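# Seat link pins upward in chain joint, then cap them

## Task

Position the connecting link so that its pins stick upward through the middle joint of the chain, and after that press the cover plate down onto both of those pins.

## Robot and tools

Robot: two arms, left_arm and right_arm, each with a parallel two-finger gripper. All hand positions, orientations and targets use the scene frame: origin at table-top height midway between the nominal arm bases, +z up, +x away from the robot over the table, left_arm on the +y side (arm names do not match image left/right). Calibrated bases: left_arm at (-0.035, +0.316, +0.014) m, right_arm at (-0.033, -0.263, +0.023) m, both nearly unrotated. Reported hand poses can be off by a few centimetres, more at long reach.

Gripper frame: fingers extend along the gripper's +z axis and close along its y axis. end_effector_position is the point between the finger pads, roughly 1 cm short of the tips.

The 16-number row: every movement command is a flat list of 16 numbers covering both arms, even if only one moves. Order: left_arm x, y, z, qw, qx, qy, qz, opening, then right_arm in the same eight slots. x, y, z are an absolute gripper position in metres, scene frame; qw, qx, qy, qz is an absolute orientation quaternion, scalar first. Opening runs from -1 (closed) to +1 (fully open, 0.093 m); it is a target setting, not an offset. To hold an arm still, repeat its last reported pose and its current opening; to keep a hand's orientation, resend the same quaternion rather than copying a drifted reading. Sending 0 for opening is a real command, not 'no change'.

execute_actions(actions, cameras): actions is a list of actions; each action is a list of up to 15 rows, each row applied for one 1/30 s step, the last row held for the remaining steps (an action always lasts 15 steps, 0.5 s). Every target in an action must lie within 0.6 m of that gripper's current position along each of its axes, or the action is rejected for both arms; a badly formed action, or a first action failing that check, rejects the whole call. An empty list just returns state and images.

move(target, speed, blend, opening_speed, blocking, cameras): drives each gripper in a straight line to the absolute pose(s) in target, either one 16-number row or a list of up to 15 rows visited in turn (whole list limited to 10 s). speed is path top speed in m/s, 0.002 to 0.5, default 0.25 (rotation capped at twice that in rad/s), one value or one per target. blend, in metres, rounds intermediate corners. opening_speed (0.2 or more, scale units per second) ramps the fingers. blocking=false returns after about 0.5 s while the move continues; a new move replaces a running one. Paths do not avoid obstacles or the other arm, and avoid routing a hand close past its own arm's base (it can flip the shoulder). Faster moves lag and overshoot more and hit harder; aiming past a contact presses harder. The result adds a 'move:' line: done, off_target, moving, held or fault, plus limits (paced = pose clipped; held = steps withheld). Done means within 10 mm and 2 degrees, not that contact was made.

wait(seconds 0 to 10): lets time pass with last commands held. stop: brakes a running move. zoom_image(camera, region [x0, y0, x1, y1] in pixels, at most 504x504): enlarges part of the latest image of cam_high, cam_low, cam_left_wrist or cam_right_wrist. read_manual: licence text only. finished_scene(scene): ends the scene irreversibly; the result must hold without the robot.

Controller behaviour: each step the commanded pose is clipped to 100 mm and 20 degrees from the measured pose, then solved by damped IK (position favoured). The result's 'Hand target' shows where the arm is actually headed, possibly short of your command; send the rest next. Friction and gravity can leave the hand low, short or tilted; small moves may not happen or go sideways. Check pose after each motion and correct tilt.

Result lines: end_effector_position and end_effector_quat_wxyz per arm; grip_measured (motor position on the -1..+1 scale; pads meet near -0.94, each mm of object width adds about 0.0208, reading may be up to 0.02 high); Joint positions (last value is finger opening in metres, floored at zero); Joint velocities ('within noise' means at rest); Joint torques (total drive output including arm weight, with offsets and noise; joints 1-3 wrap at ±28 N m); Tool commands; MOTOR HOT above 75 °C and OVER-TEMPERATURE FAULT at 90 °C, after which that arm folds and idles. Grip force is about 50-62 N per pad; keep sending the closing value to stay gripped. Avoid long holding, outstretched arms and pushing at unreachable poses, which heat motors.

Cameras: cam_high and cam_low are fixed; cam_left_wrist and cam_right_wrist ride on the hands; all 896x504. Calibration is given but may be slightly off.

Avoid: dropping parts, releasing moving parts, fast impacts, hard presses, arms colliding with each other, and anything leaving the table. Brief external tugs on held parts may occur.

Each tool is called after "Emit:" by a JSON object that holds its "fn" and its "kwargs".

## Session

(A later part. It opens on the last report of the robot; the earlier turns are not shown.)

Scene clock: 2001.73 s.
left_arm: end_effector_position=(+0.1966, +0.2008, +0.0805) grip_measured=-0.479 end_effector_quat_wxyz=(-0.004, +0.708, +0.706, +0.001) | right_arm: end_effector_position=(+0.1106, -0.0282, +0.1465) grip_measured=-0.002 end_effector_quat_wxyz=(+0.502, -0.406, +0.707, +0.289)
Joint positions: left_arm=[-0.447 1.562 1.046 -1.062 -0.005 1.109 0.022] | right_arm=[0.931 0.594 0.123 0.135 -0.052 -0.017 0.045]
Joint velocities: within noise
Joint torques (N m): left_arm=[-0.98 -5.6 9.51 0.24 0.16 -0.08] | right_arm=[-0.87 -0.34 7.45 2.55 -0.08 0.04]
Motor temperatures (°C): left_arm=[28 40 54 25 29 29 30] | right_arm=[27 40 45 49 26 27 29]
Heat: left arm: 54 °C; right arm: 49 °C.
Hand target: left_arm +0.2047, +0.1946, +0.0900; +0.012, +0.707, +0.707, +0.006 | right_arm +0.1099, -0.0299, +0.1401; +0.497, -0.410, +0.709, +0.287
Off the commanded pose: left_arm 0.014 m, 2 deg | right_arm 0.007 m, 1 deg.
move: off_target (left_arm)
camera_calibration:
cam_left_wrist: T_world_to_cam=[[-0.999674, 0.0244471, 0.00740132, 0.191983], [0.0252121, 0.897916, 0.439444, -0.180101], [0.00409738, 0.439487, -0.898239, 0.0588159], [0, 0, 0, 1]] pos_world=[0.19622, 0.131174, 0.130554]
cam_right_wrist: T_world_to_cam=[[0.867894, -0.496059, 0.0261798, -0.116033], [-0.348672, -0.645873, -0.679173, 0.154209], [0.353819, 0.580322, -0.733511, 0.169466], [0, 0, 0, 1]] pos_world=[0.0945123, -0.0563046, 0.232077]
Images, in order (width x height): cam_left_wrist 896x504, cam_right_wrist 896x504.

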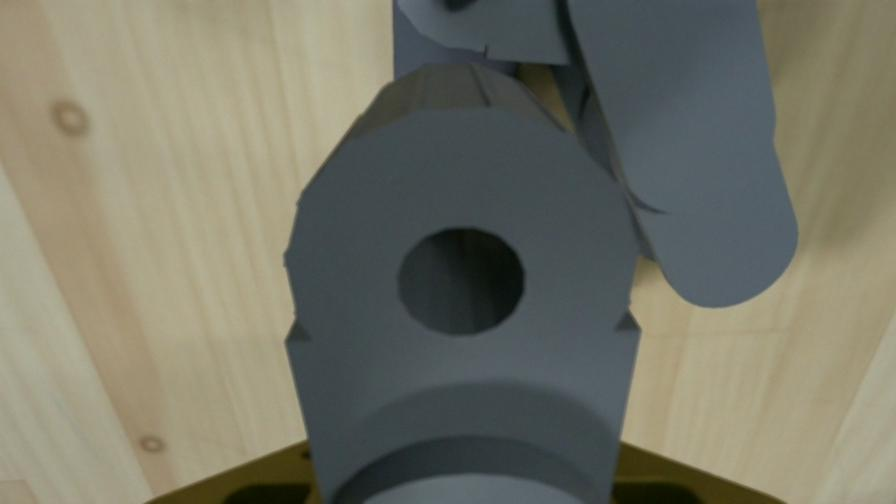

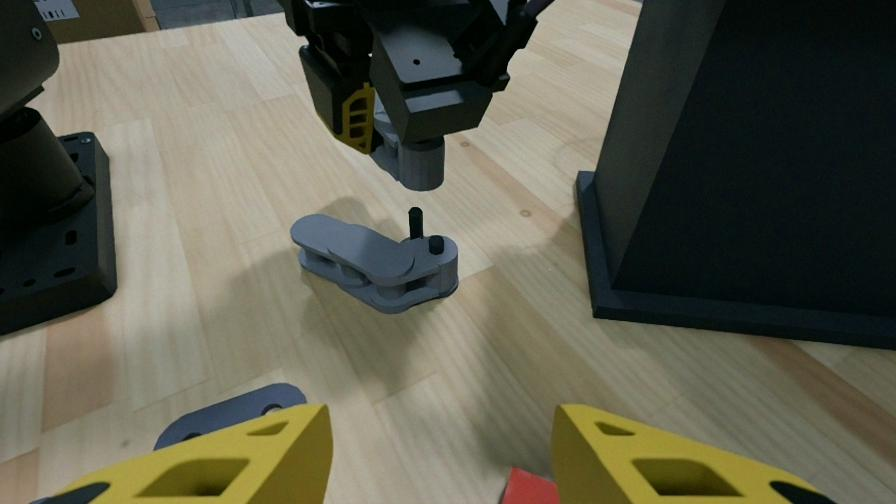

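Emit:
{"fn": "move", "kwargs": {"target": [[0.2005,0.1945,0.080,0.012,0.7071,0.7071,0.006,-0.6,0.11,-0.03,0.14,0.497,-0.41,0.709,0.287,0.0]], "speed": 0.06, "cameras": ["cam_left_wrist","cam_right_wrist"]}}

Emit:
{"fn": "zoom_image", "kwargs": {"camera": "cam_right_wrist", "region": [340, 100, 500, 320]}}

Scene clock: 2042.70 s.
left_arm: end_effector_position=(+0.1980, +0.1978, +0.0775) grip_measured=-0.479 end_effector_quat_wxyz=(+0.003, +0.708, +0.706, +0.003) | right_arm: end_effector_position=(+0.1106, -0.0282, +0.1465) grip_measured=-0.002 end_effector_quat_wxyz=(+0.502, -0.406, +0.707, +0.289)
Joint positions: left_arm=[-0.455 1.562 1.034 -1.036 -0.005 1.101 0.022] | right_arm=[0.931 0.594 0.123 0.135 -0.052 -0.017 0.045]
Joint velocities: within noise
Joint torques (N m): left_arm=[-0.96 -5.94 6.57 0.41 0.16 -0.09] | right_arm=[-0.84 -0.24 7.47 2.6 -0.03 0.09]
Motor temperatures (°C): left_arm=[28 37 58 25 29 29 30] | right_arm=[27 37 45 50 26 27 29]
Heat: left arm: 58 °C; right arm: 50 °C.
Hand target: left_arm +0.2004, +0.1945, +0.0801; +0.012, +0.707, +0.707, +0.006 | right_arm +0.1099, -0.0299, +0.1401; +0.497, -0.410, +0.709, +0.287
Off the commanded pose: left_arm 0.005 m, 1 deg | right_arm 0.007 m, 1 deg.
move: done
camera_calibration:
cam_left_wrist: T_world_to_cam=[[-0.999703, 0.0236898, -0.00571982, 0.194733], [0.0188639, 0.900799, 0.433826, -0.175047], [0.0154297, 0.43359, -0.900978, 0.0565951], [0, 0, 0, 1]] pos_world=[0.197104, 0.12853, 0.128045]
cam_right_wrist: T_world_to_cam=[[0.867894, -0.496059, 0.0261798, -0.116033], [-0.348672, -0.645873, -0.679173, 0.154209], [0.353819, 0.580322, -0.733511, 0.169466], [0, 0, 0, 1]] pos_world=[0.0945123, -0.0563046, 0.232077]
Images, in order (width x height): cam_left_wrist 896x504, cam_right_wrist 896x504.

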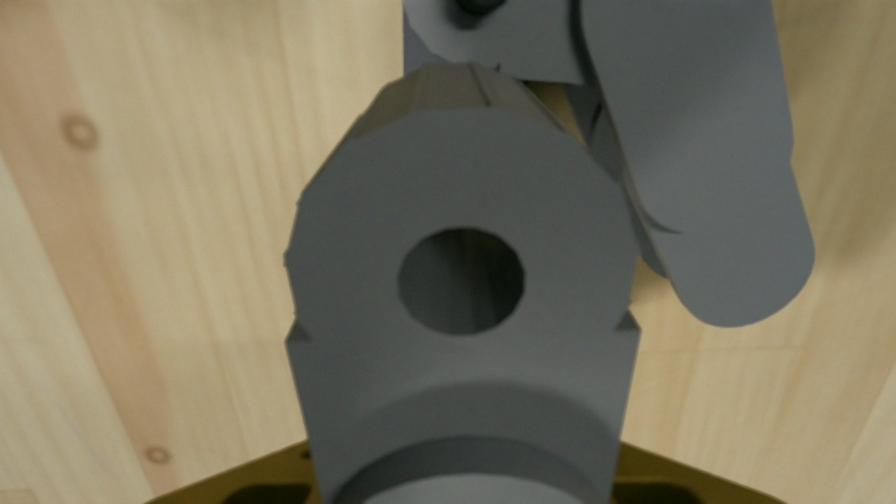

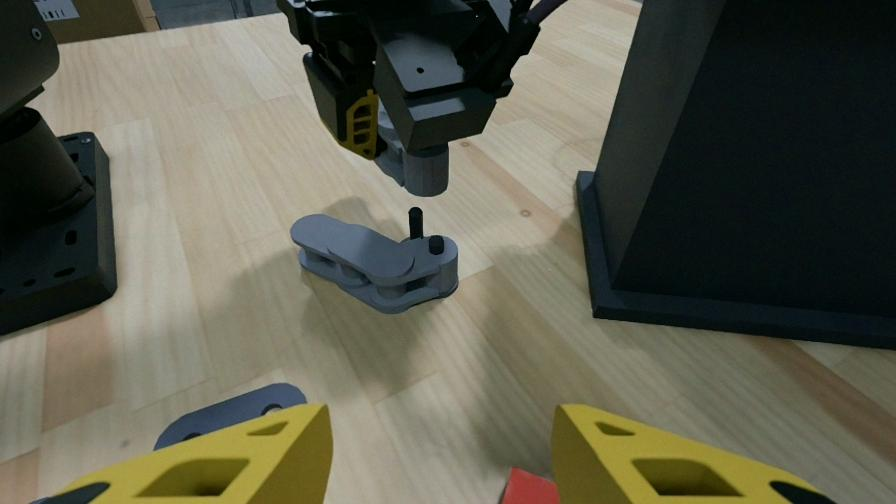

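Scaled by 2.291 from the camera's 896x504 image, which has a finer 1280x720 frame.

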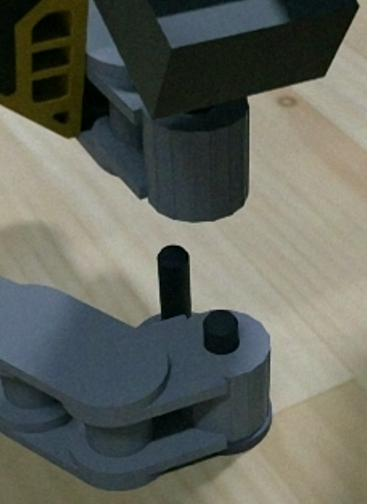

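Emit:
{"fn": "move", "kwargs": {"target": [[0.190,0.203,0.080,0.005,0.7071,0.7071,0.003,-0.6,0.11,-0.03,0.14,0.497,-0.41,0.709,0.287,0.0]], "speed": 0.06, "cameras": ["cam_left_wrist","cam_right_wrist"]}}

Emit:
{"fn": "zoom_image", "kwargs": {"camera": "cam_right_wrist", "region": [340, 100, 500, 320]}}

Scene clock: 2059.27 s.
left_arm: end_effector_position=(+0.1890, +0.2024, +0.0716) grip_measured=-0.479 end_effector_quat_wxyz=(-0.008, +0.708, +0.706, +0.000) | right_arm: end_effector_position=(+0.1106, -0.0282, +0.1465) grip_measured=-0.002 end_effector_quat_wxyz=(+0.502, -0.406, +0.707, +0.289)
Joint positions: left_arm=[-0.455 1.55 0.999 -1.034 -0.005 1.101 0.022] | right_arm=[0.931 0.594 0.123 0.135 -0.052 -0.017 0.045]
Joint velocities: within noise
Joint torques (N m): left_arm=[0.14 -7.76 6.52 0.19 0.16 0.04] | right_arm=[-1.07 -0.43 7.47 2.55 -0.03 0.03]
Motor temperatures (°C): left_arm=[28 37 54 25 29 29 30] | right_arm=[27 37 45 50 26 27 29]
Heat: left arm: 54 °C; right arm: 50 °C.
Hand target: left_arm +0.1900, +0.2030, +0.0799; +0.005, +0.707, +0.707, +0.003 | right_arm +0.1099, -0.0300, +0.1401; +0.497, -0.410, +0.709, +0.287
Off the commanded pose: left_arm 0.008 m, 2 deg | right_arm 0.007 m, 1 deg.
move: done
camera_calibration:
cam_left_wrist: T_world_to_cam=[[-0.999614, 0.0236445, 0.0145605, 0.184054], [0.0276474, 0.896313, 0.442559, -0.177867], [-0.00258666, 0.442791, -0.896621, 0.0506321], [0, 0, 0, 1]] pos_world=[0.189031, 0.132653, 0.121434]
cam_right_wrist: T_world_to_cam=[[0.867894, -0.496059, 0.0261798, -0.116033], [-0.348672, -0.645873, -0.679173, 0.154209], [0.353819, 0.580322, -0.733511, 0.169466], [0, 0, 0, 1]] pos_world=[0.0945123, -0.0563046, 0.232077]
Images, in order (width x height): cam_left_wrist 896x504, cam_right_wrist 896x504.

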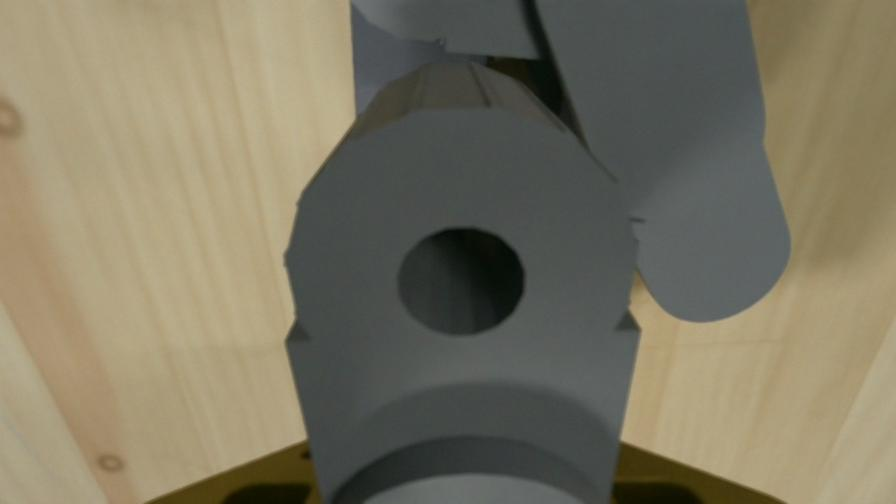

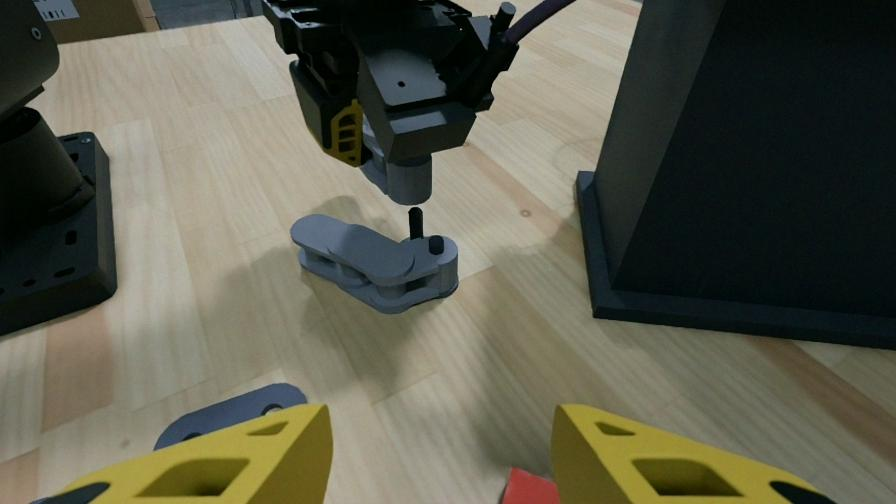

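Scaled by 2.291 from the camera's 896x504 image, which has a finer 1280x720 frame.

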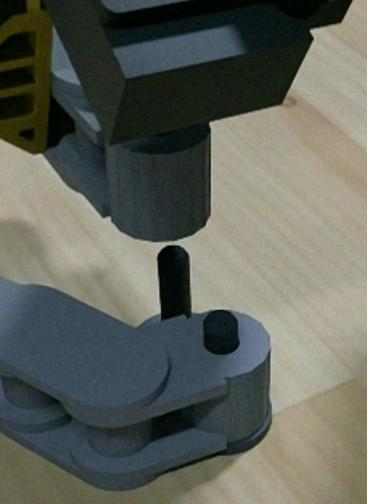

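Emit:
{"fn": "move", "kwargs": {"target": [[0.1945,0.1995,0.077,0.009,0.7071,0.7071,0.003,-0.6,0.11,-0.03,0.14,0.497,-0.41,0.709,0.287,0.0]], "speed": 0.06, "cameras": ["cam_left_wrist","cam_right_wrist"]}}

Emit:
{"fn": "zoom_image", "kwargs": {"camera": "cam_right_wrist", "region": [340, 100, 500, 320]}}

Scene clock: 2102.27 s.
left_arm: end_effector_position=(+0.1899, +0.2020, +0.0716) grip_measured=-0.479 end_effector_quat_wxyz=(-0.006, +0.708, +0.706, +0.000) | right_arm: end_effector_position=(+0.1106, -0.0282, +0.1465) grip_measured=-0.002 end_effector_quat_wxyz=(+0.502, -0.406, +0.707, +0.289)
Joint positions: left_arm=[-0.455 1.55 0.999 -1.03 -0.005 1.101 0.022] | right_arm=[0.931 0.594 0.123 0.135 -0.052 -0.017 0.045]
Joint velocities: within noise
Joint torques (N m): left_arm=[-0.09 -6.41 6.97 0.34 0.21 0.02] | right_arm=[-0.7 -0.4 7.61 2.58 -0.01 0.04]
Motor temperatures (°C): left_arm=[28 39 50 25 29 28 31] | right_arm=[27 36 45 51 26 27 29]
Heat: left arm: 50 °C; right arm: 51 °C.
Hand target: left_arm +0.1945, +0.1995, +0.0771; +0.009, +0.707, +0.707, +0.003 | right_arm +0.1099, -0.0300, +0.1401; +0.497, -0.410, +0.709, +0.287
Off the commanded pose: left_arm 0.008 m, 2 deg | right_arm 0.007 m, 1 deg.
move: done
camera_calibration:
cam_left_wrist: T_world_to_cam=[[-0.999662, 0.0236687, 0.0107797, 0.185245], [0.0259966, 0.897156, 0.440948, -0.177213], [0.000765617, 0.441079, -0.897468, 0.0505976], [0, 0, 0, 1]] pos_world=[0.189751, 0.132285, 0.121554]
cam_right_wrist: T_world_to_cam=[[0.867894, -0.496059, 0.0261798, -0.116033], [-0.348672, -0.645873, -0.679173, 0.154209], [0.353819, 0.580322, -0.733511, 0.169466], [0, 0, 0, 1]] pos_world=[0.0945123, -0.0563046, 0.232077]
Images, in order (width x height): cam_left_wrist 896x504, cam_right_wrist 896x504.

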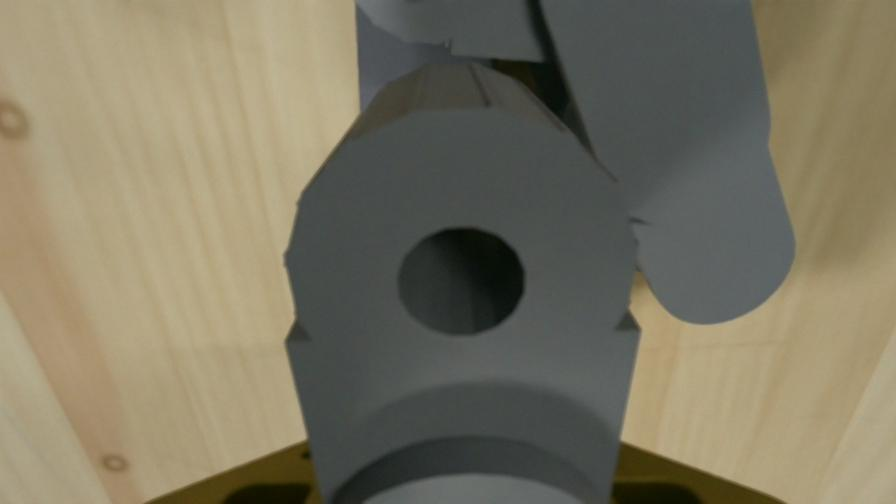

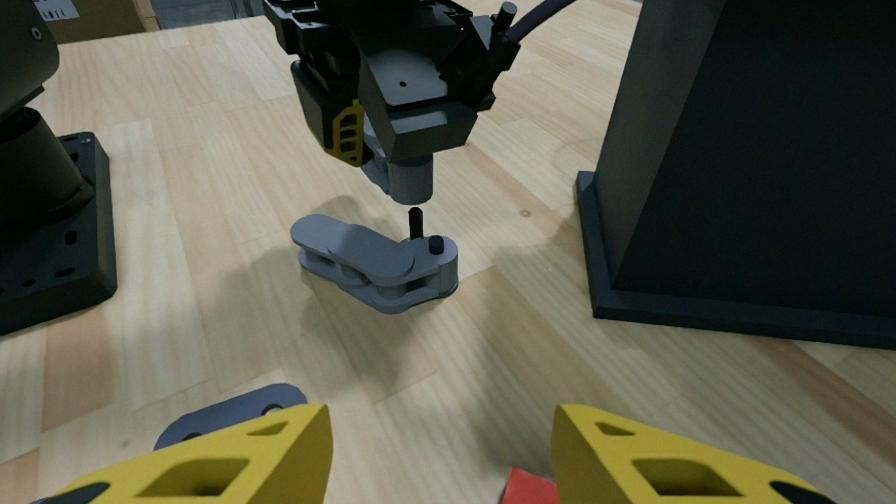

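Scaled by 2.291 from the camera's 896x504 image, which has a finer 1280x720 frame.

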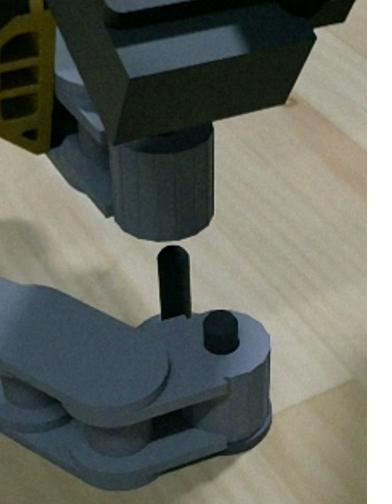

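Emit:
{"fn": "move", "kwargs": {"target": [[0.1985,0.1965,0.073,0.009,0.7071,0.7071,0.003,-0.6,0.11,-0.03,0.14,0.497,-0.41,0.709,0.287,0.0]], "speed": 0.06, "cameras": ["cam_left_wrist","cam_right_wrist"]}}

Emit:
{"fn": "zoom_image", "kwargs": {"camera": "cam_right_wrist", "region": [340, 100, 500, 320]}}

Scene clock: 2109.90 s.
left_arm: end_effector_position=(+0.1928, +0.2005, +0.0687) grip_measured=-0.479 end_effector_quat_wxyz=(-0.004, +0.708, +0.706, +0.001) | right_arm: end_effector_position=(+0.1106, -0.0282, +0.1465) grip_measured=-0.002 end_effector_quat_wxyz=(+0.502, -0.406, +0.707, +0.289)
Joint positions: left_arm=[-0.455 1.563 0.999 -1.013 -0.005 1.101 0.022] | right_arm=[0.931 0.594 0.123 0.135 -0.052 -0.017 0.045]
Joint velocities: within noise
Joint torques (N m): left_arm=[-0.44 -5.5 7.53 0.34 0.19 -0.01] | right_arm=[-0.96 -0.4 7.45 2.57 -0.04 0.01]
Motor temperatures (°C): left_arm=[28 39 50 25 29 28 31] | right_arm=[27 36 45 51 26 27 29]
Heat: left arm: 50 °C; right arm: 51 °C.
Hand target: left_arm +0.1984, +0.1966, +0.0731; +0.009, +0.707, +0.707, +0.003 | right_arm +0.1099, -0.0300, +0.1401; +0.497, -0.410, +0.709, +0.287
Off the commanded pose: left_arm 0.008 m, 1 deg | right_arm 0.007 m, 1 deg.
move: done
camera_calibration:
cam_left_wrist: T_world_to_cam=[[-0.999695, 0.0236857, 0.00699866, 0.188492], [0.0243518, 0.897996, 0.439329, -0.174418], [0.00412103, 0.439365, -0.898299, 0.0484149], [0, 0, 0, 1]] pos_world=[0.192483, 0.13089, 0.118799]
cam_right_wrist: T_world_to_cam=[[0.867948, -0.495945, 0.0265399, -0.116088], [-0.348379, -0.646039, -0.679165, 0.15417], [0.353974, 0.580234, -0.733506, 0.169445], [0, 0, 0, 1]] pos_world=[0.0944892, -0.0562912, 0.232077]
Images, in order (width x height): cam_left_wrist 896x504, cam_right_wrist 896x504.

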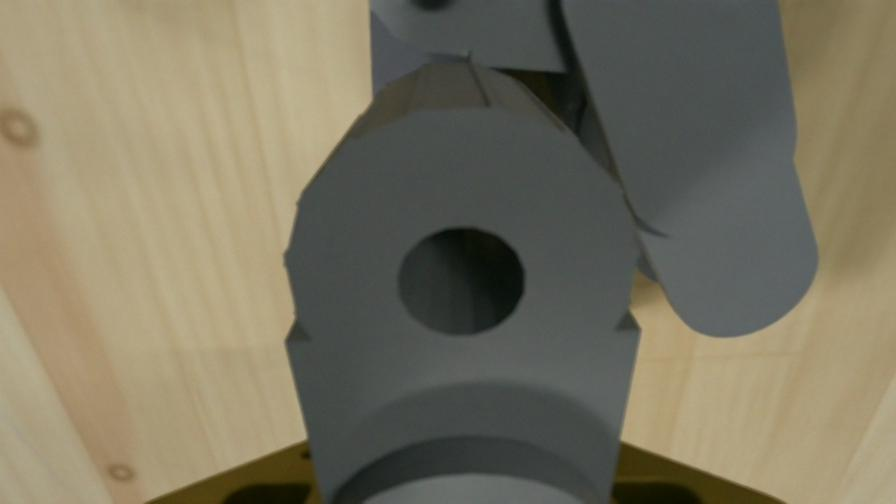

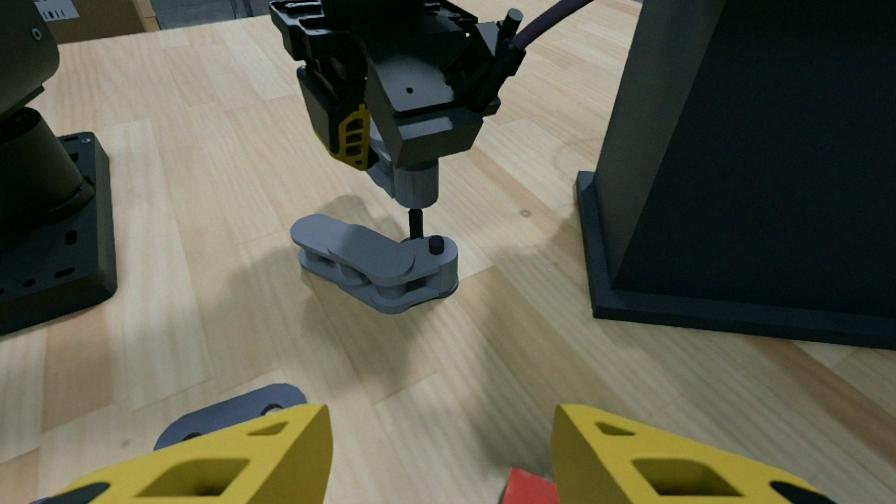

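Scaled by 2.291 from the camera's 896x504 image, which has a finer 1280x720 frame.

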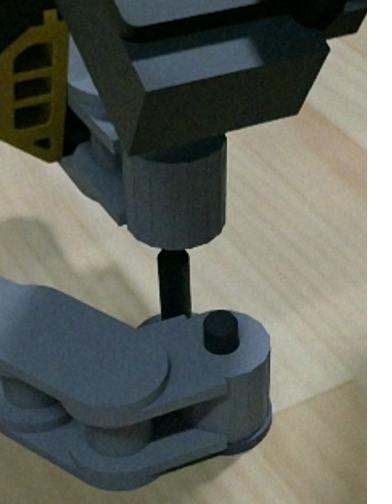

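Emit:
{"fn": "move", "kwargs": {"target": [[0.1975,0.1945,0.066,0.009,0.7071,0.7071,0.003,-0.6,0.11,-0.03,0.14,0.497,-0.41,0.709,0.287,0.0]], "speed": 0.04, "cameras": ["cam_left_wrist","cam_right_wrist"]}}

Emit:
{"fn": "zoom_image", "kwargs": {"camera": "cam_right_wrist", "region": [340, 100, 500, 320]}}

Scene clock: 2124.33 s.
left_arm: end_effector_position=(+0.1956, +0.1982, +0.0645) grip_measured=-0.479 end_effector_quat_wxyz=(+0.001, +0.708, +0.706, +0.003) | right_arm: end_effector_position=(+0.1106, -0.0282, +0.1465) grip_measured=-0.002 end_effector_quat_wxyz=(+0.502, -0.406, +0.707, +0.289)
Joint positions: left_arm=[-0.458 1.572 0.99 -0.985 -0.005 1.098 0.022] | right_arm=[0.931 0.594 0.123 0.135 -0.052 -0.017 0.045]
Joint velocities: within noise
Joint torques (N m): left_arm=[-0.95 -5.6 6.46 0.41 0.18 -0.08] | right_arm=[-0.88 -0.46 7.53 2.56 0 0.1]
Motor temperatures (°C): left_arm=[28 38 50 25 29 28 31] | right_arm=[27 35 45 52 26 27 29]
Heat: left arm: 50 °C; right arm: 52 °C.
Hand target: left_arm +0.1975, +0.1945, +0.0661; +0.009, +0.707, +0.707, +0.003 | right_arm +0.1099, -0.0300, +0.1401; +0.497, -0.410, +0.709, +0.287
Off the commanded pose: left_arm 0.004 m, 1 deg | right_arm 0.007 m, 1 deg.
move: done
camera_calibration:
cam_left_wrist: T_world_to_cam=[[-0.999707, 0.0240777, -0.00263211, 0.191906], [0.0205334, 0.900119, 0.435159, -0.169942], [0.0128468, 0.434977, -0.90035, 0.0448788], [0, 0, 0, 1]] pos_world=[0.194762, 0.128826, 0.114863]
cam_right_wrist: T_world_to_cam=[[0.867948, -0.495945, 0.0265399, -0.116088], [-0.348379, -0.646039, -0.679165, 0.15417], [0.353974, 0.580234, -0.733506, 0.169445], [0, 0, 0, 1]] pos_world=[0.0944892, -0.0562912, 0.232077]
Images, in order (width x height): cam_left_wrist 896x504, cam_right_wrist 896x504.

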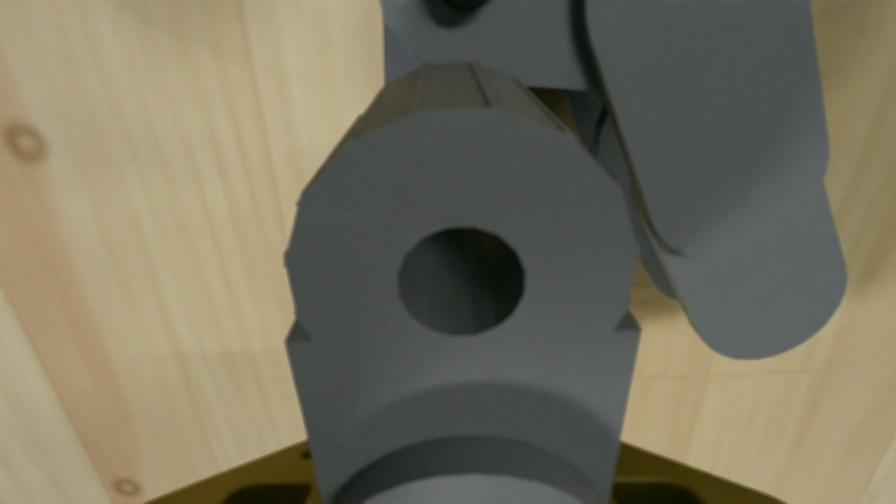

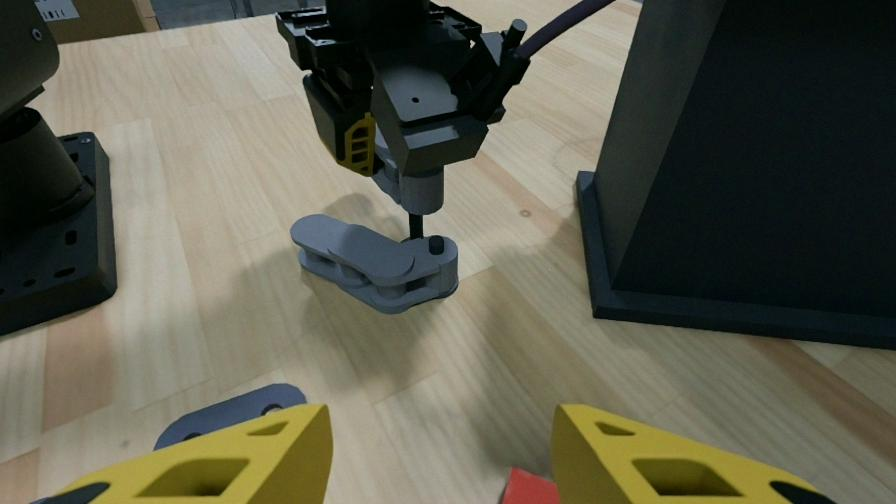

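Scaled by 2.291 from the camera's 896x504 image, which has a finer 1280x720 frame.

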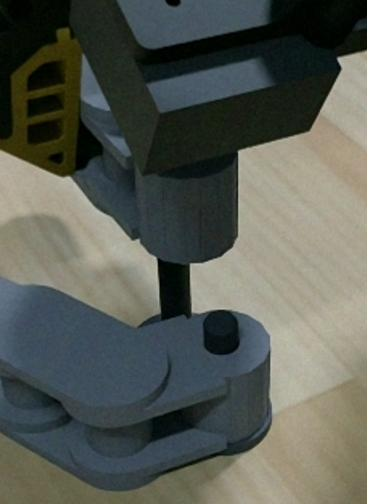

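Emit:
{"fn": "move", "kwargs": {"target": [[0.192,0.1995,0.075,0.005,0.7071,0.7071,0.003,-0.6,0.11,-0.03,0.14,0.497,-0.41,0.709,0.287,0.0]], "speed": 0.04, "cameras": ["cam_left_wrist","cam_right_wrist"]}}

Emit:
{"fn": "zoom_image", "kwargs": {"camera": "cam_right_wrist", "region": [340, 100, 500, 320]}}

Scene clock: 2134.80 s.
left_arm: end_effector_position=(+0.1910, +0.2005, +0.0645) grip_measured=-0.479 end_effector_quat_wxyz=(-0.009, +0.708, +0.706, +0.000) | right_arm: end_effector_position=(+0.1106, -0.0282, +0.1466) grip_measured=-0.002 end_effector_quat_wxyz=(+0.502, -0.406, +0.707, +0.289)
Joint positions: left_arm=[-0.458 1.572 0.99 -1.006 -0.005 1.098 0.022] | right_arm=[0.931 0.594 0.123 0.135 -0.052 -0.017 0.045]
Joint velocities: within noise
Joint torques (N m): left_arm=[-0.4 -8.14 6.93 0.19 0.18 -0.01] | right_arm=[-0.8 -0.31 7.45 2.58 0.01 0.02]
Motor temperatures (°C): left_arm=[28 38 50 25 29 28 31] | right_arm=[27 35 45 52 26 27 29]
Heat: left arm: 50 °C; right arm: 52 °C.
Hand target: left_arm +0.1920, +0.1995, +0.0747; +0.005, +0.707, +0.707, +0.003 | right_arm +0.1099, -0.0299, +0.1401; +0.497, -0.410, +0.709, +0.287
Off the commanded pose: left_arm 0.011 m, 2 deg | right_arm 0.007 m, 1 deg.
move: off_target (left_arm)
camera_calibration:
cam_left_wrist: T_world_to_cam=[[-0.999583, 0.0236281, 0.0165875, 0.186072], [0.0285348, 0.895834, 0.443472, -0.1732], [-0.00438124, 0.443761, -0.896135, 0.0451943], [0, 0, 0, 1]] pos_world=[0.191135, 0.130706, 0.114223]
cam_right_wrist: T_world_to_cam=[[0.867943, -0.495953, 0.0265634, -0.116096], [-0.348237, -0.645823, -0.679444, 0.154283], [0.354128, 0.580468, -0.733246, 0.16944], [0, 0, 0, 1]] pos_world=[0.0944879, -0.056293, 0.232152]
Images, in order (width x height): cam_left_wrist 896x504, cam_right_wrist 896x504.

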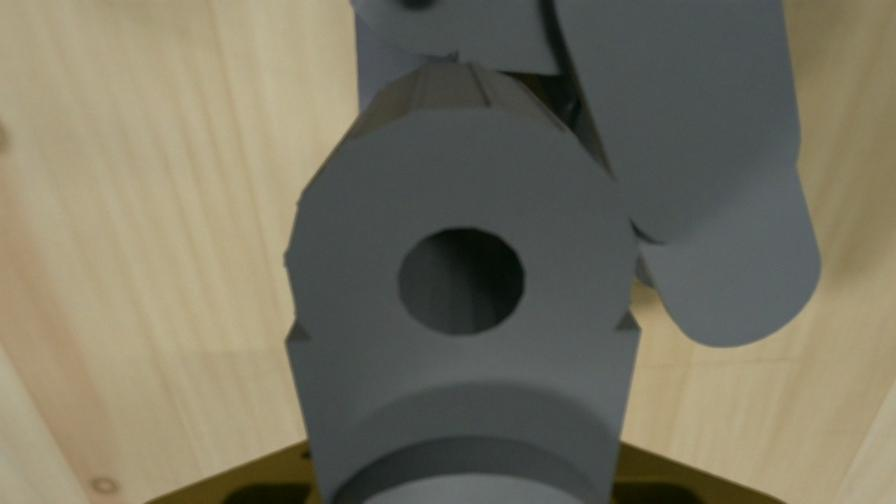

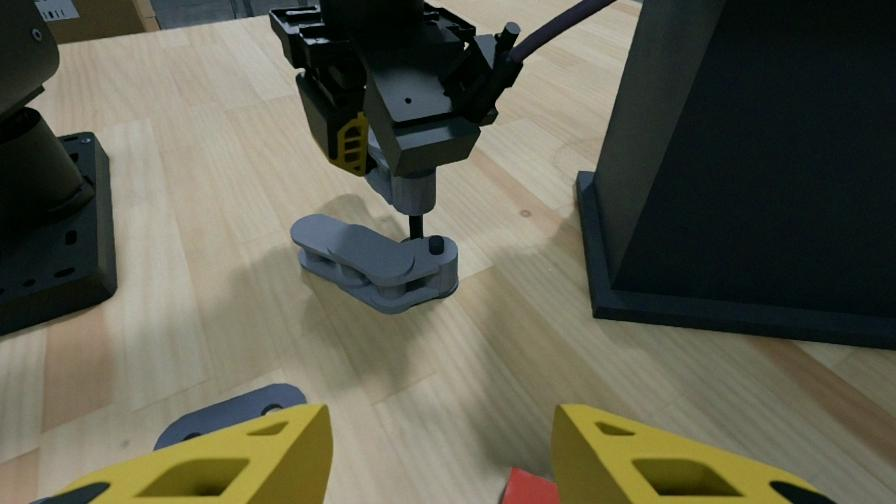

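Scaled by 2.291 from the camera's 896x504 image, which has a finer 1280x720 frame.

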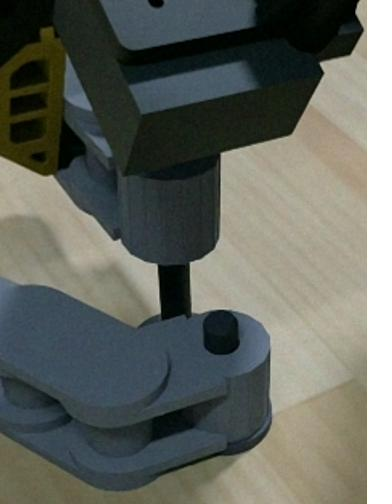

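Emit:
{"fn": "move", "kwargs": {"target": [[0.1955,0.1965,0.066,0.005,0.7071,0.7071,0.003,-0.6,0.11,-0.03,0.14,0.497,-0.41,0.709,0.287,0.0]], "speed": 0.04, "cameras": ["cam_left_wrist","cam_right_wrist"]}}

Emit:
{"fn": "zoom_image", "kwargs": {"camera": "cam_right_wrist", "region": [340, 100, 500, 320]}}

Scene clock: 2142.97 s.
left_arm: end_effector_position=(+0.1941, +0.1989, +0.0645) grip_measured=-0.479 end_effector_quat_wxyz=(-0.002, +0.708, +0.706, +0.002) | right_arm: end_effector_position=(+0.1106, -0.0282, +0.1466) grip_measured=-0.002 end_effector_quat_wxyz=(+0.502, -0.406, +0.707, +0.289)
Joint positions: left_arm=[-0.458 1.572 0.99 -0.991 -0.005 1.098 0.022] | right_arm=[0.931 0.594 0.123 0.135 -0.052 -0.017 0.045]
Joint velocities: within noise
Joint torques (N m): left_arm=[-0.83 -5.83 6.23 0.33 0.18 -0.05] | right_arm=[-0.91 -0.23 7.49 2.57 -0.02 0.08]
Motor temperatures (°C): left_arm=[28 38 50 25 29 28 31] | right_arm=[27 35 45 52 26 27 29]
Heat: left arm: 50 °C; right arm: 52 °C.
Hand target: left_arm +0.1955, +0.1964, +0.0661; +0.005, +0.707, +0.707, +0.003 | right_arm +0.1099, -0.0299, +0.1401; +0.497, -0.410, +0.709, +0.287
Off the commanded pose: left_arm 0.003 m, 1 deg | right_arm 0.007 m, 1 deg.
move: done
camera_calibration:
cam_left_wrist: T_world_to_cam=[[-0.999713, 0.0236949, 0.00354534, 0.190087], [0.0228548, 0.898757, 0.437852, -0.17095], [0.00718845, 0.437807, -0.89904, 0.0450163], [0, 0, 0, 1]] pos_world=[0.193616, 0.129429, 0.114648]
cam_right_wrist: T_world_to_cam=[[0.867943, -0.495953, 0.0265634, -0.116096], [-0.348237, -0.645823, -0.679444, 0.154283], [0.354128, 0.580468, -0.733246, 0.16944], [0, 0, 0, 1]] pos_world=[0.0944879, -0.056293, 0.232152]
Images, in order (width x height): cam_left_wrist 896x504, cam_right_wrist 896x504.

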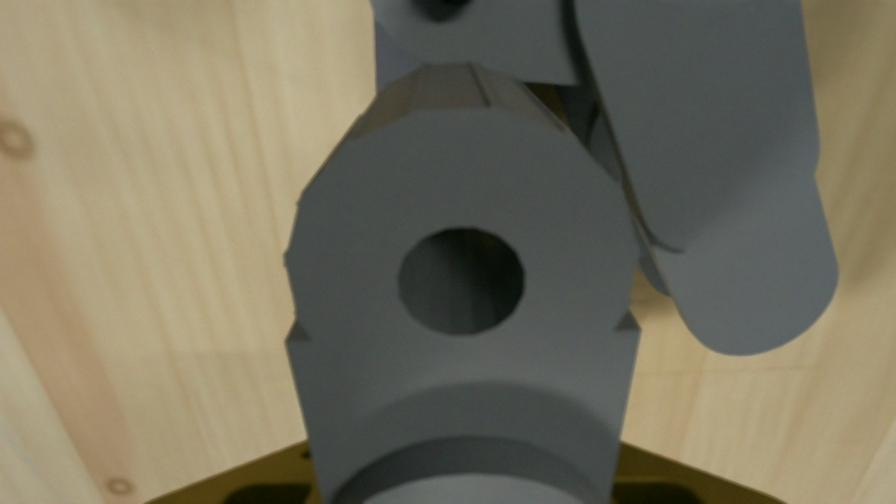

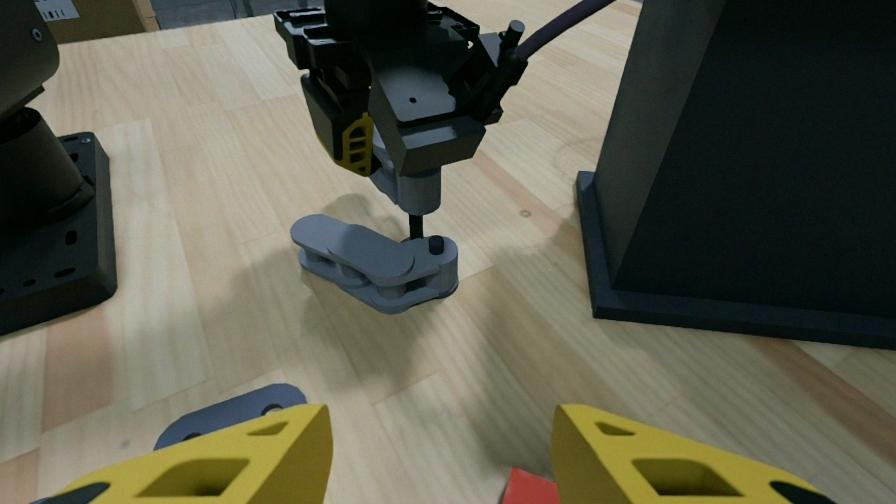

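Scaled by 2.291 from the camera's 896x504 image, which has a finer 1280x720 frame.

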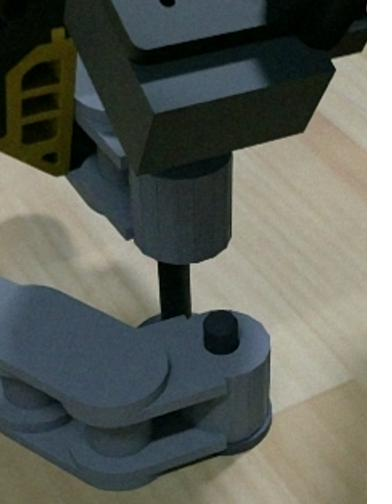

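Emit:
{"fn": "move", "kwargs": {"target": [[0.1925,0.1965,0.060,0.005,0.7071,0.7071,0.003,-0.6,0.11,-0.03,0.14,0.497,-0.41,0.709,0.287,0.0]], "speed": 0.04, "cameras": ["cam_left_wrist","cam_right_wrist"]}}

Emit:
{"fn": "zoom_image", "kwargs": {"camera": "cam_right_wrist", "region": [340, 100, 500, 320]}}

Scene clock: 2160.47 s.
left_arm: end_effector_position=(+0.1904, +0.1999, +0.0574) grip_measured=-0.479 end_effector_quat_wxyz=(-0.004, +0.708, +0.706, +0.001) | right_arm: end_effector_position=(+0.1106, -0.0282, +0.1466) grip_measured=-0.002 end_effector_quat_wxyz=(+0.502, -0.406, +0.707, +0.289)
Joint positions: left_arm=[-0.461 1.572 0.96 -0.966 -0.005 1.094 0.022] | right_arm=[0.931 0.594 0.123 0.135 -0.052 -0.017 0.045]
Joint velocities: within noise
Joint torques (N m): left_arm=[-0.98 -5.97 6.32 0.35 0.18 -0.08] | right_arm=[-0.81 -0.27 7.51 2.59 0.01 0.08]
Motor temperatures (°C): left_arm=[28 38 50 25 29 28 31] | right_arm=[27 35 45 52 26 27 29]
Heat: left arm: 50 °C; right arm: 52 °C.
Hand target: left_arm +0.1925, +0.1965, +0.0601; +0.005, +0.707, +0.707, +0.003 | right_arm +0.1099, -0.0299, +0.1401; +0.497, -0.410, +0.709, +0.287
Off the commanded pose: left_arm 0.005 m, 1 deg | right_arm 0.007 m, 1 deg.
move: done
camera_calibration:
cam_left_wrist: T_world_to_cam=[[-0.99969, 0.0236831, 0.00763932, 0.186139], [0.0246297, 0.897831, 0.439651, -0.168882], [0.00355349, 0.439703, -0.898136, 0.0385783], [0, 0, 0, 1]] pos_world=[0.190104, 0.130256, 0.107476]
cam_right_wrist: T_world_to_cam=[[0.867943, -0.495953, 0.0265634, -0.116096], [-0.348237, -0.645823, -0.679444, 0.154283], [0.354128, 0.580468, -0.733246, 0.16944], [0, 0, 0, 1]] pos_world=[0.0944879, -0.056293, 0.232152]
Images, in order (width x height): cam_left_wrist 896x504, cam_right_wrist 896x504.

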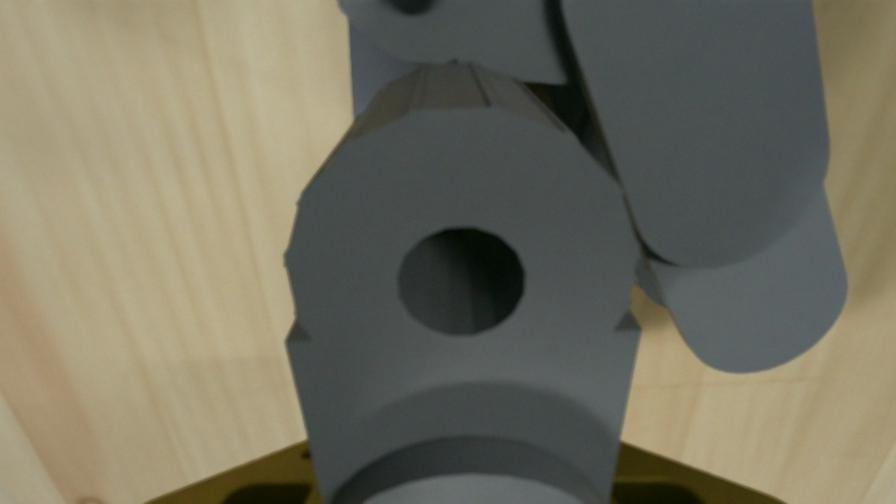

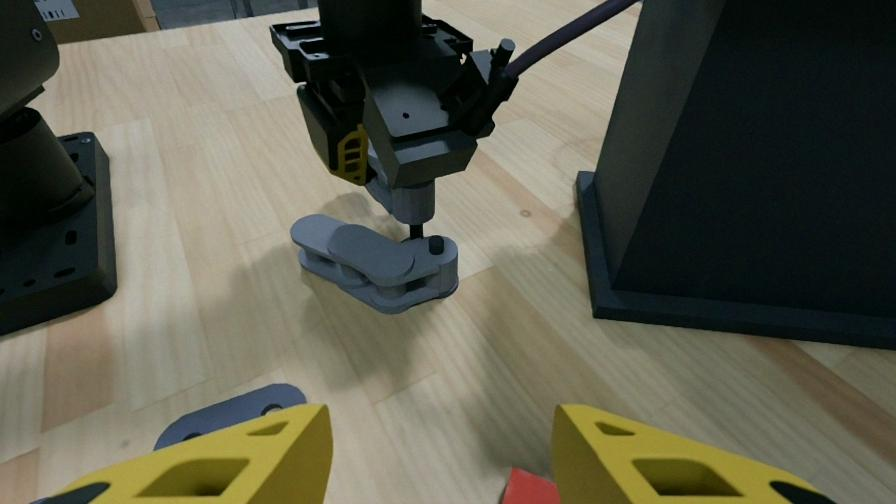

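Scaled by 2.291 from the camera's 896x504 image, which has a finer 1280x720 frame.

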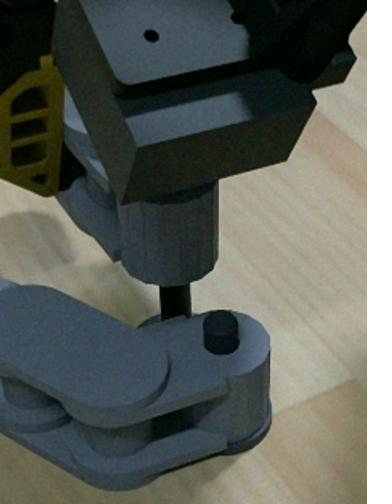

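Emit:
{"fn": "move", "kwargs": {"target": [[0.1945,0.1955,0.050,0.005,0.7071,0.7071,0.003,-0.6,0.11,-0.03,0.14,0.497,-0.41,0.709,0.287,0.0]], "speed": 0.04, "cameras": ["cam_left_wrist","cam_right_wrist"]}}

Emit:
{"fn": "zoom_image", "kwargs": {"camera": "cam_right_wrist", "region": [340, 100, 500, 320]}}

Scene clock: 2180.30 s.
left_arm: end_effector_position=(+0.1930, +0.1985, +0.0523) grip_measured=-0.479 end_effector_quat_wxyz=(+0.001, +0.708, +0.706, +0.003) | right_arm: end_effector_position=(+0.1106, -0.0282, +0.1466) grip_measured=-0.002 end_effector_quat_wxyz=(+0.502, -0.406, +0.707, +0.289)
Joint positions: left_arm=[-0.461 1.582 0.948 -0.935 -0.005 1.094 0.022] | right_arm=[0.931 0.594 0.123 0.135 -0.052 -0.017 0.045]
Joint velocities: within noise
Joint torques (N m): left_arm=[-0.94 -4.94 5.65 0.5 0.17 -0.07] | right_arm=[-1.05 -0.36 7.58 2.54 -0.01 0.09]
Motor temperatures (°C): left_arm=[28 38 48 25 29 28 31] | right_arm=[27 34 45 52 26 27 29]
Heat: left arm: 48 °C; right arm: 52 °C.
Hand target: left_arm +0.1945, +0.1956, +0.0501; +0.005, +0.707, +0.707, +0.003 | right_arm +0.1099, -0.0299, +0.1401; +0.497, -0.410, +0.709, +0.287
Off the commanded pose: left_arm 0.004 m, 1 deg | right_arm 0.007 m, 1 deg.
move: done
camera_calibration:
cam_left_wrist: T_world_to_cam=[[-0.999727, 0.0233163, -0.001271, 0.189397], [0.0204327, 0.899839, 0.435743, -0.164854], [0.0113036, 0.435598, -0.90007, 0.0340026], [0, 0, 0, 1]] pos_world=[0.19233, 0.129115, 0.102679]
cam_right_wrist: T_world_to_cam=[[0.867943, -0.495953, 0.0265634, -0.116096], [-0.348237, -0.645823, -0.679444, 0.154283], [0.354128, 0.580468, -0.733246, 0.16944], [0, 0, 0, 1]] pos_world=[0.0944879, -0.056293, 0.232152]
Images, in order (width x height): cam_left_wrist 896x504, cam_right_wrist 896x504.

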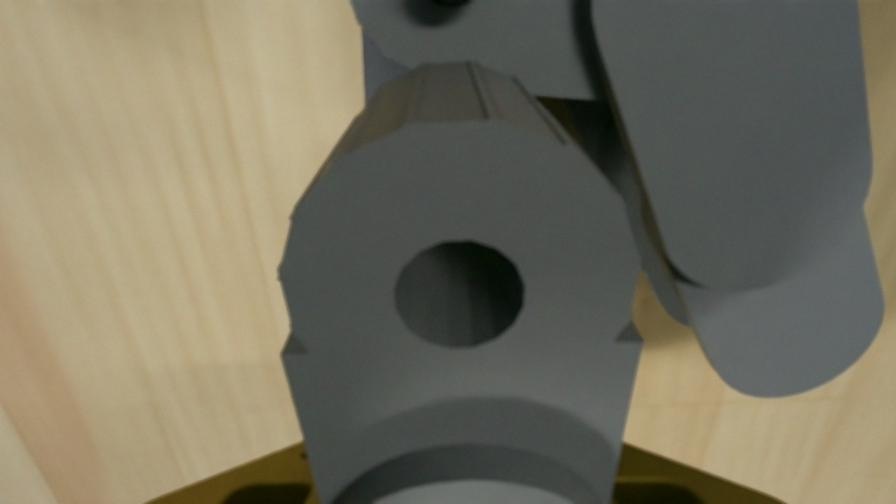

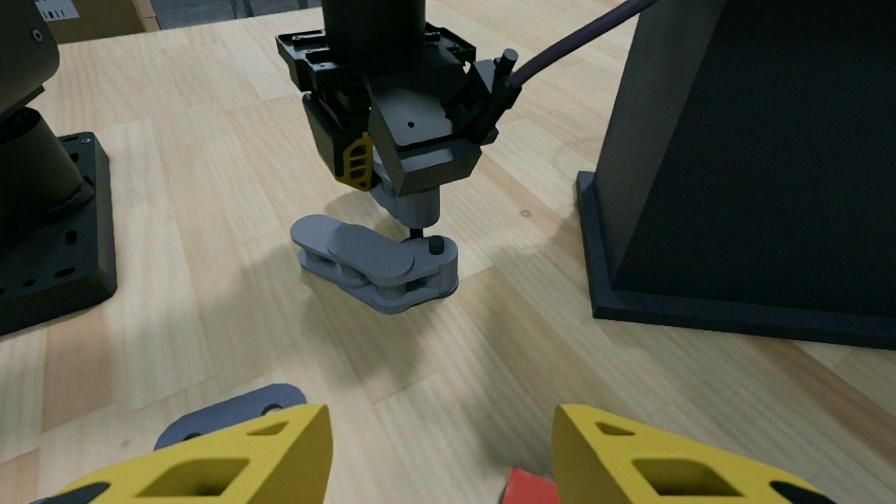

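Scaled by 2.291 from the camera's 896x504 image, which has a finer 1280x720 frame.

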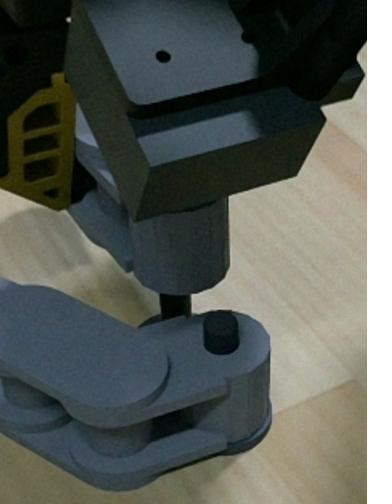

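Emit:
{"fn": "move", "kwargs": {"target": [[0.1945,0.199,0.066,0.003,0.7071,0.7071,0.003,-0.6,0.11,-0.03,0.14,0.497,-0.41,0.709,0.287,0.0]], "speed": 0.04, "cameras": ["cam_left_wrist","cam_right_wrist"]}}

Emit:
{"fn": "zoom_image", "kwargs": {"camera": "cam_right_wrist", "region": [340, 100, 500, 320]}}

Scene clock: 2214.73 s.
left_arm: end_effector_position=(+0.1874, +0.2014, +0.0534) grip_measured=-0.479 end_effector_quat_wxyz=(-0.013, +0.708, +0.706, -0.002) | right_arm: end_effector_position=(+0.1106, -0.0282, +0.1466) grip_measured=-0.002 end_effector_quat_wxyz=(+0.502, -0.406, +0.707, +0.289)
Joint positions: left_arm=[-0.461 1.582 0.952 -0.967 -0.005 1.094 0.022] | right_arm=[0.931 0.594 0.123 0.135 -0.052 -0.017 0.045]
Joint velocities: within noise
Joint torques (N m): left_arm=[0.16 -7.09 8.87 0.11 0.15 0.05] | right_arm=[-0.87 -0.39 7.6 2.59 -0.01 0.06]
Motor temperatures (°C): left_arm=[28 37 47 25 29 28 31] | right_arm=[27 34 45 53 26 27 29]
Heat: left arm: 47 °C; right arm: 53 °C.
Hand target: left_arm +0.1943, +0.1991, +0.0658; +0.003, +0.707, +0.707, +0.003 | right_arm +0.1099, -0.0299, +0.1401; +0.497, -0.410, +0.709, +0.287
Off the commanded pose: left_arm 0.015 m, 2 deg | right_arm 0.007 m, 1 deg.
move: off_target (left_arm)
camera_calibration:
cam_left_wrist: T_world_to_cam=[[-0.99945, 0.0231722, 0.0237362, 0.182341], [0.0313382, 0.89418, 0.44661, -0.169313], [-0.0108755, 0.447108, -0.894414, 0.0352779], [0, 0, 0, 1]] pos_world=[0.18793, 0.131398, 0.102842]
cam_right_wrist: T_world_to_cam=[[0.867943, -0.495953, 0.0265634, -0.116096], [-0.348237, -0.645823, -0.679444, 0.154283], [0.354128, 0.580468, -0.733246, 0.16944], [0, 0, 0, 1]] pos_world=[0.0944879, -0.056293, 0.232152]
Images, in order (width x height): cam_left_wrist 896x504, cam_right_wrist 896x504.

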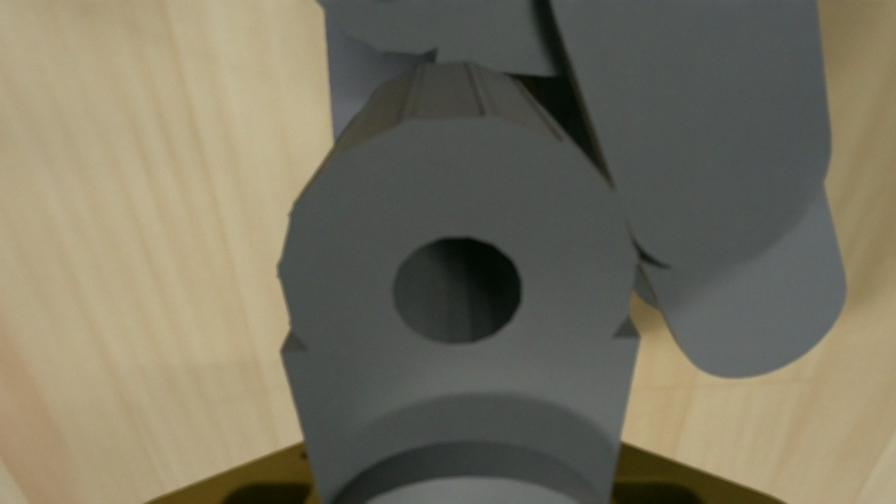

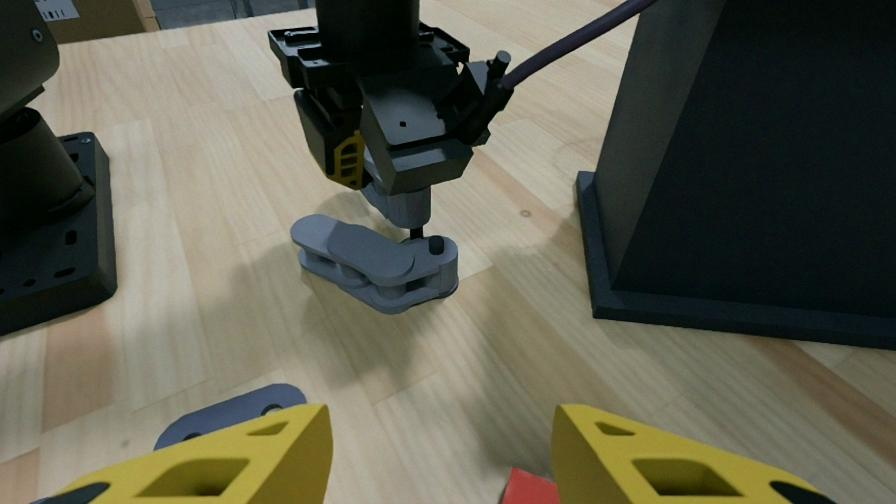

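Scaled by 2.291 from the camera's 896x504 image, which has a finer 1280x720 frame.

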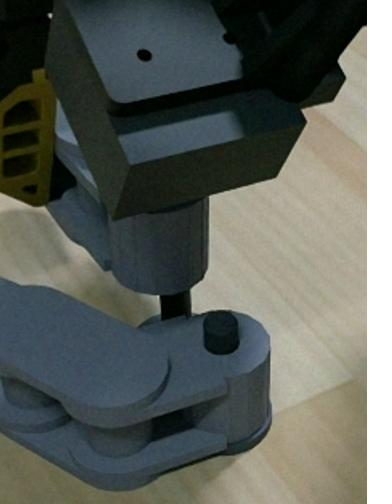

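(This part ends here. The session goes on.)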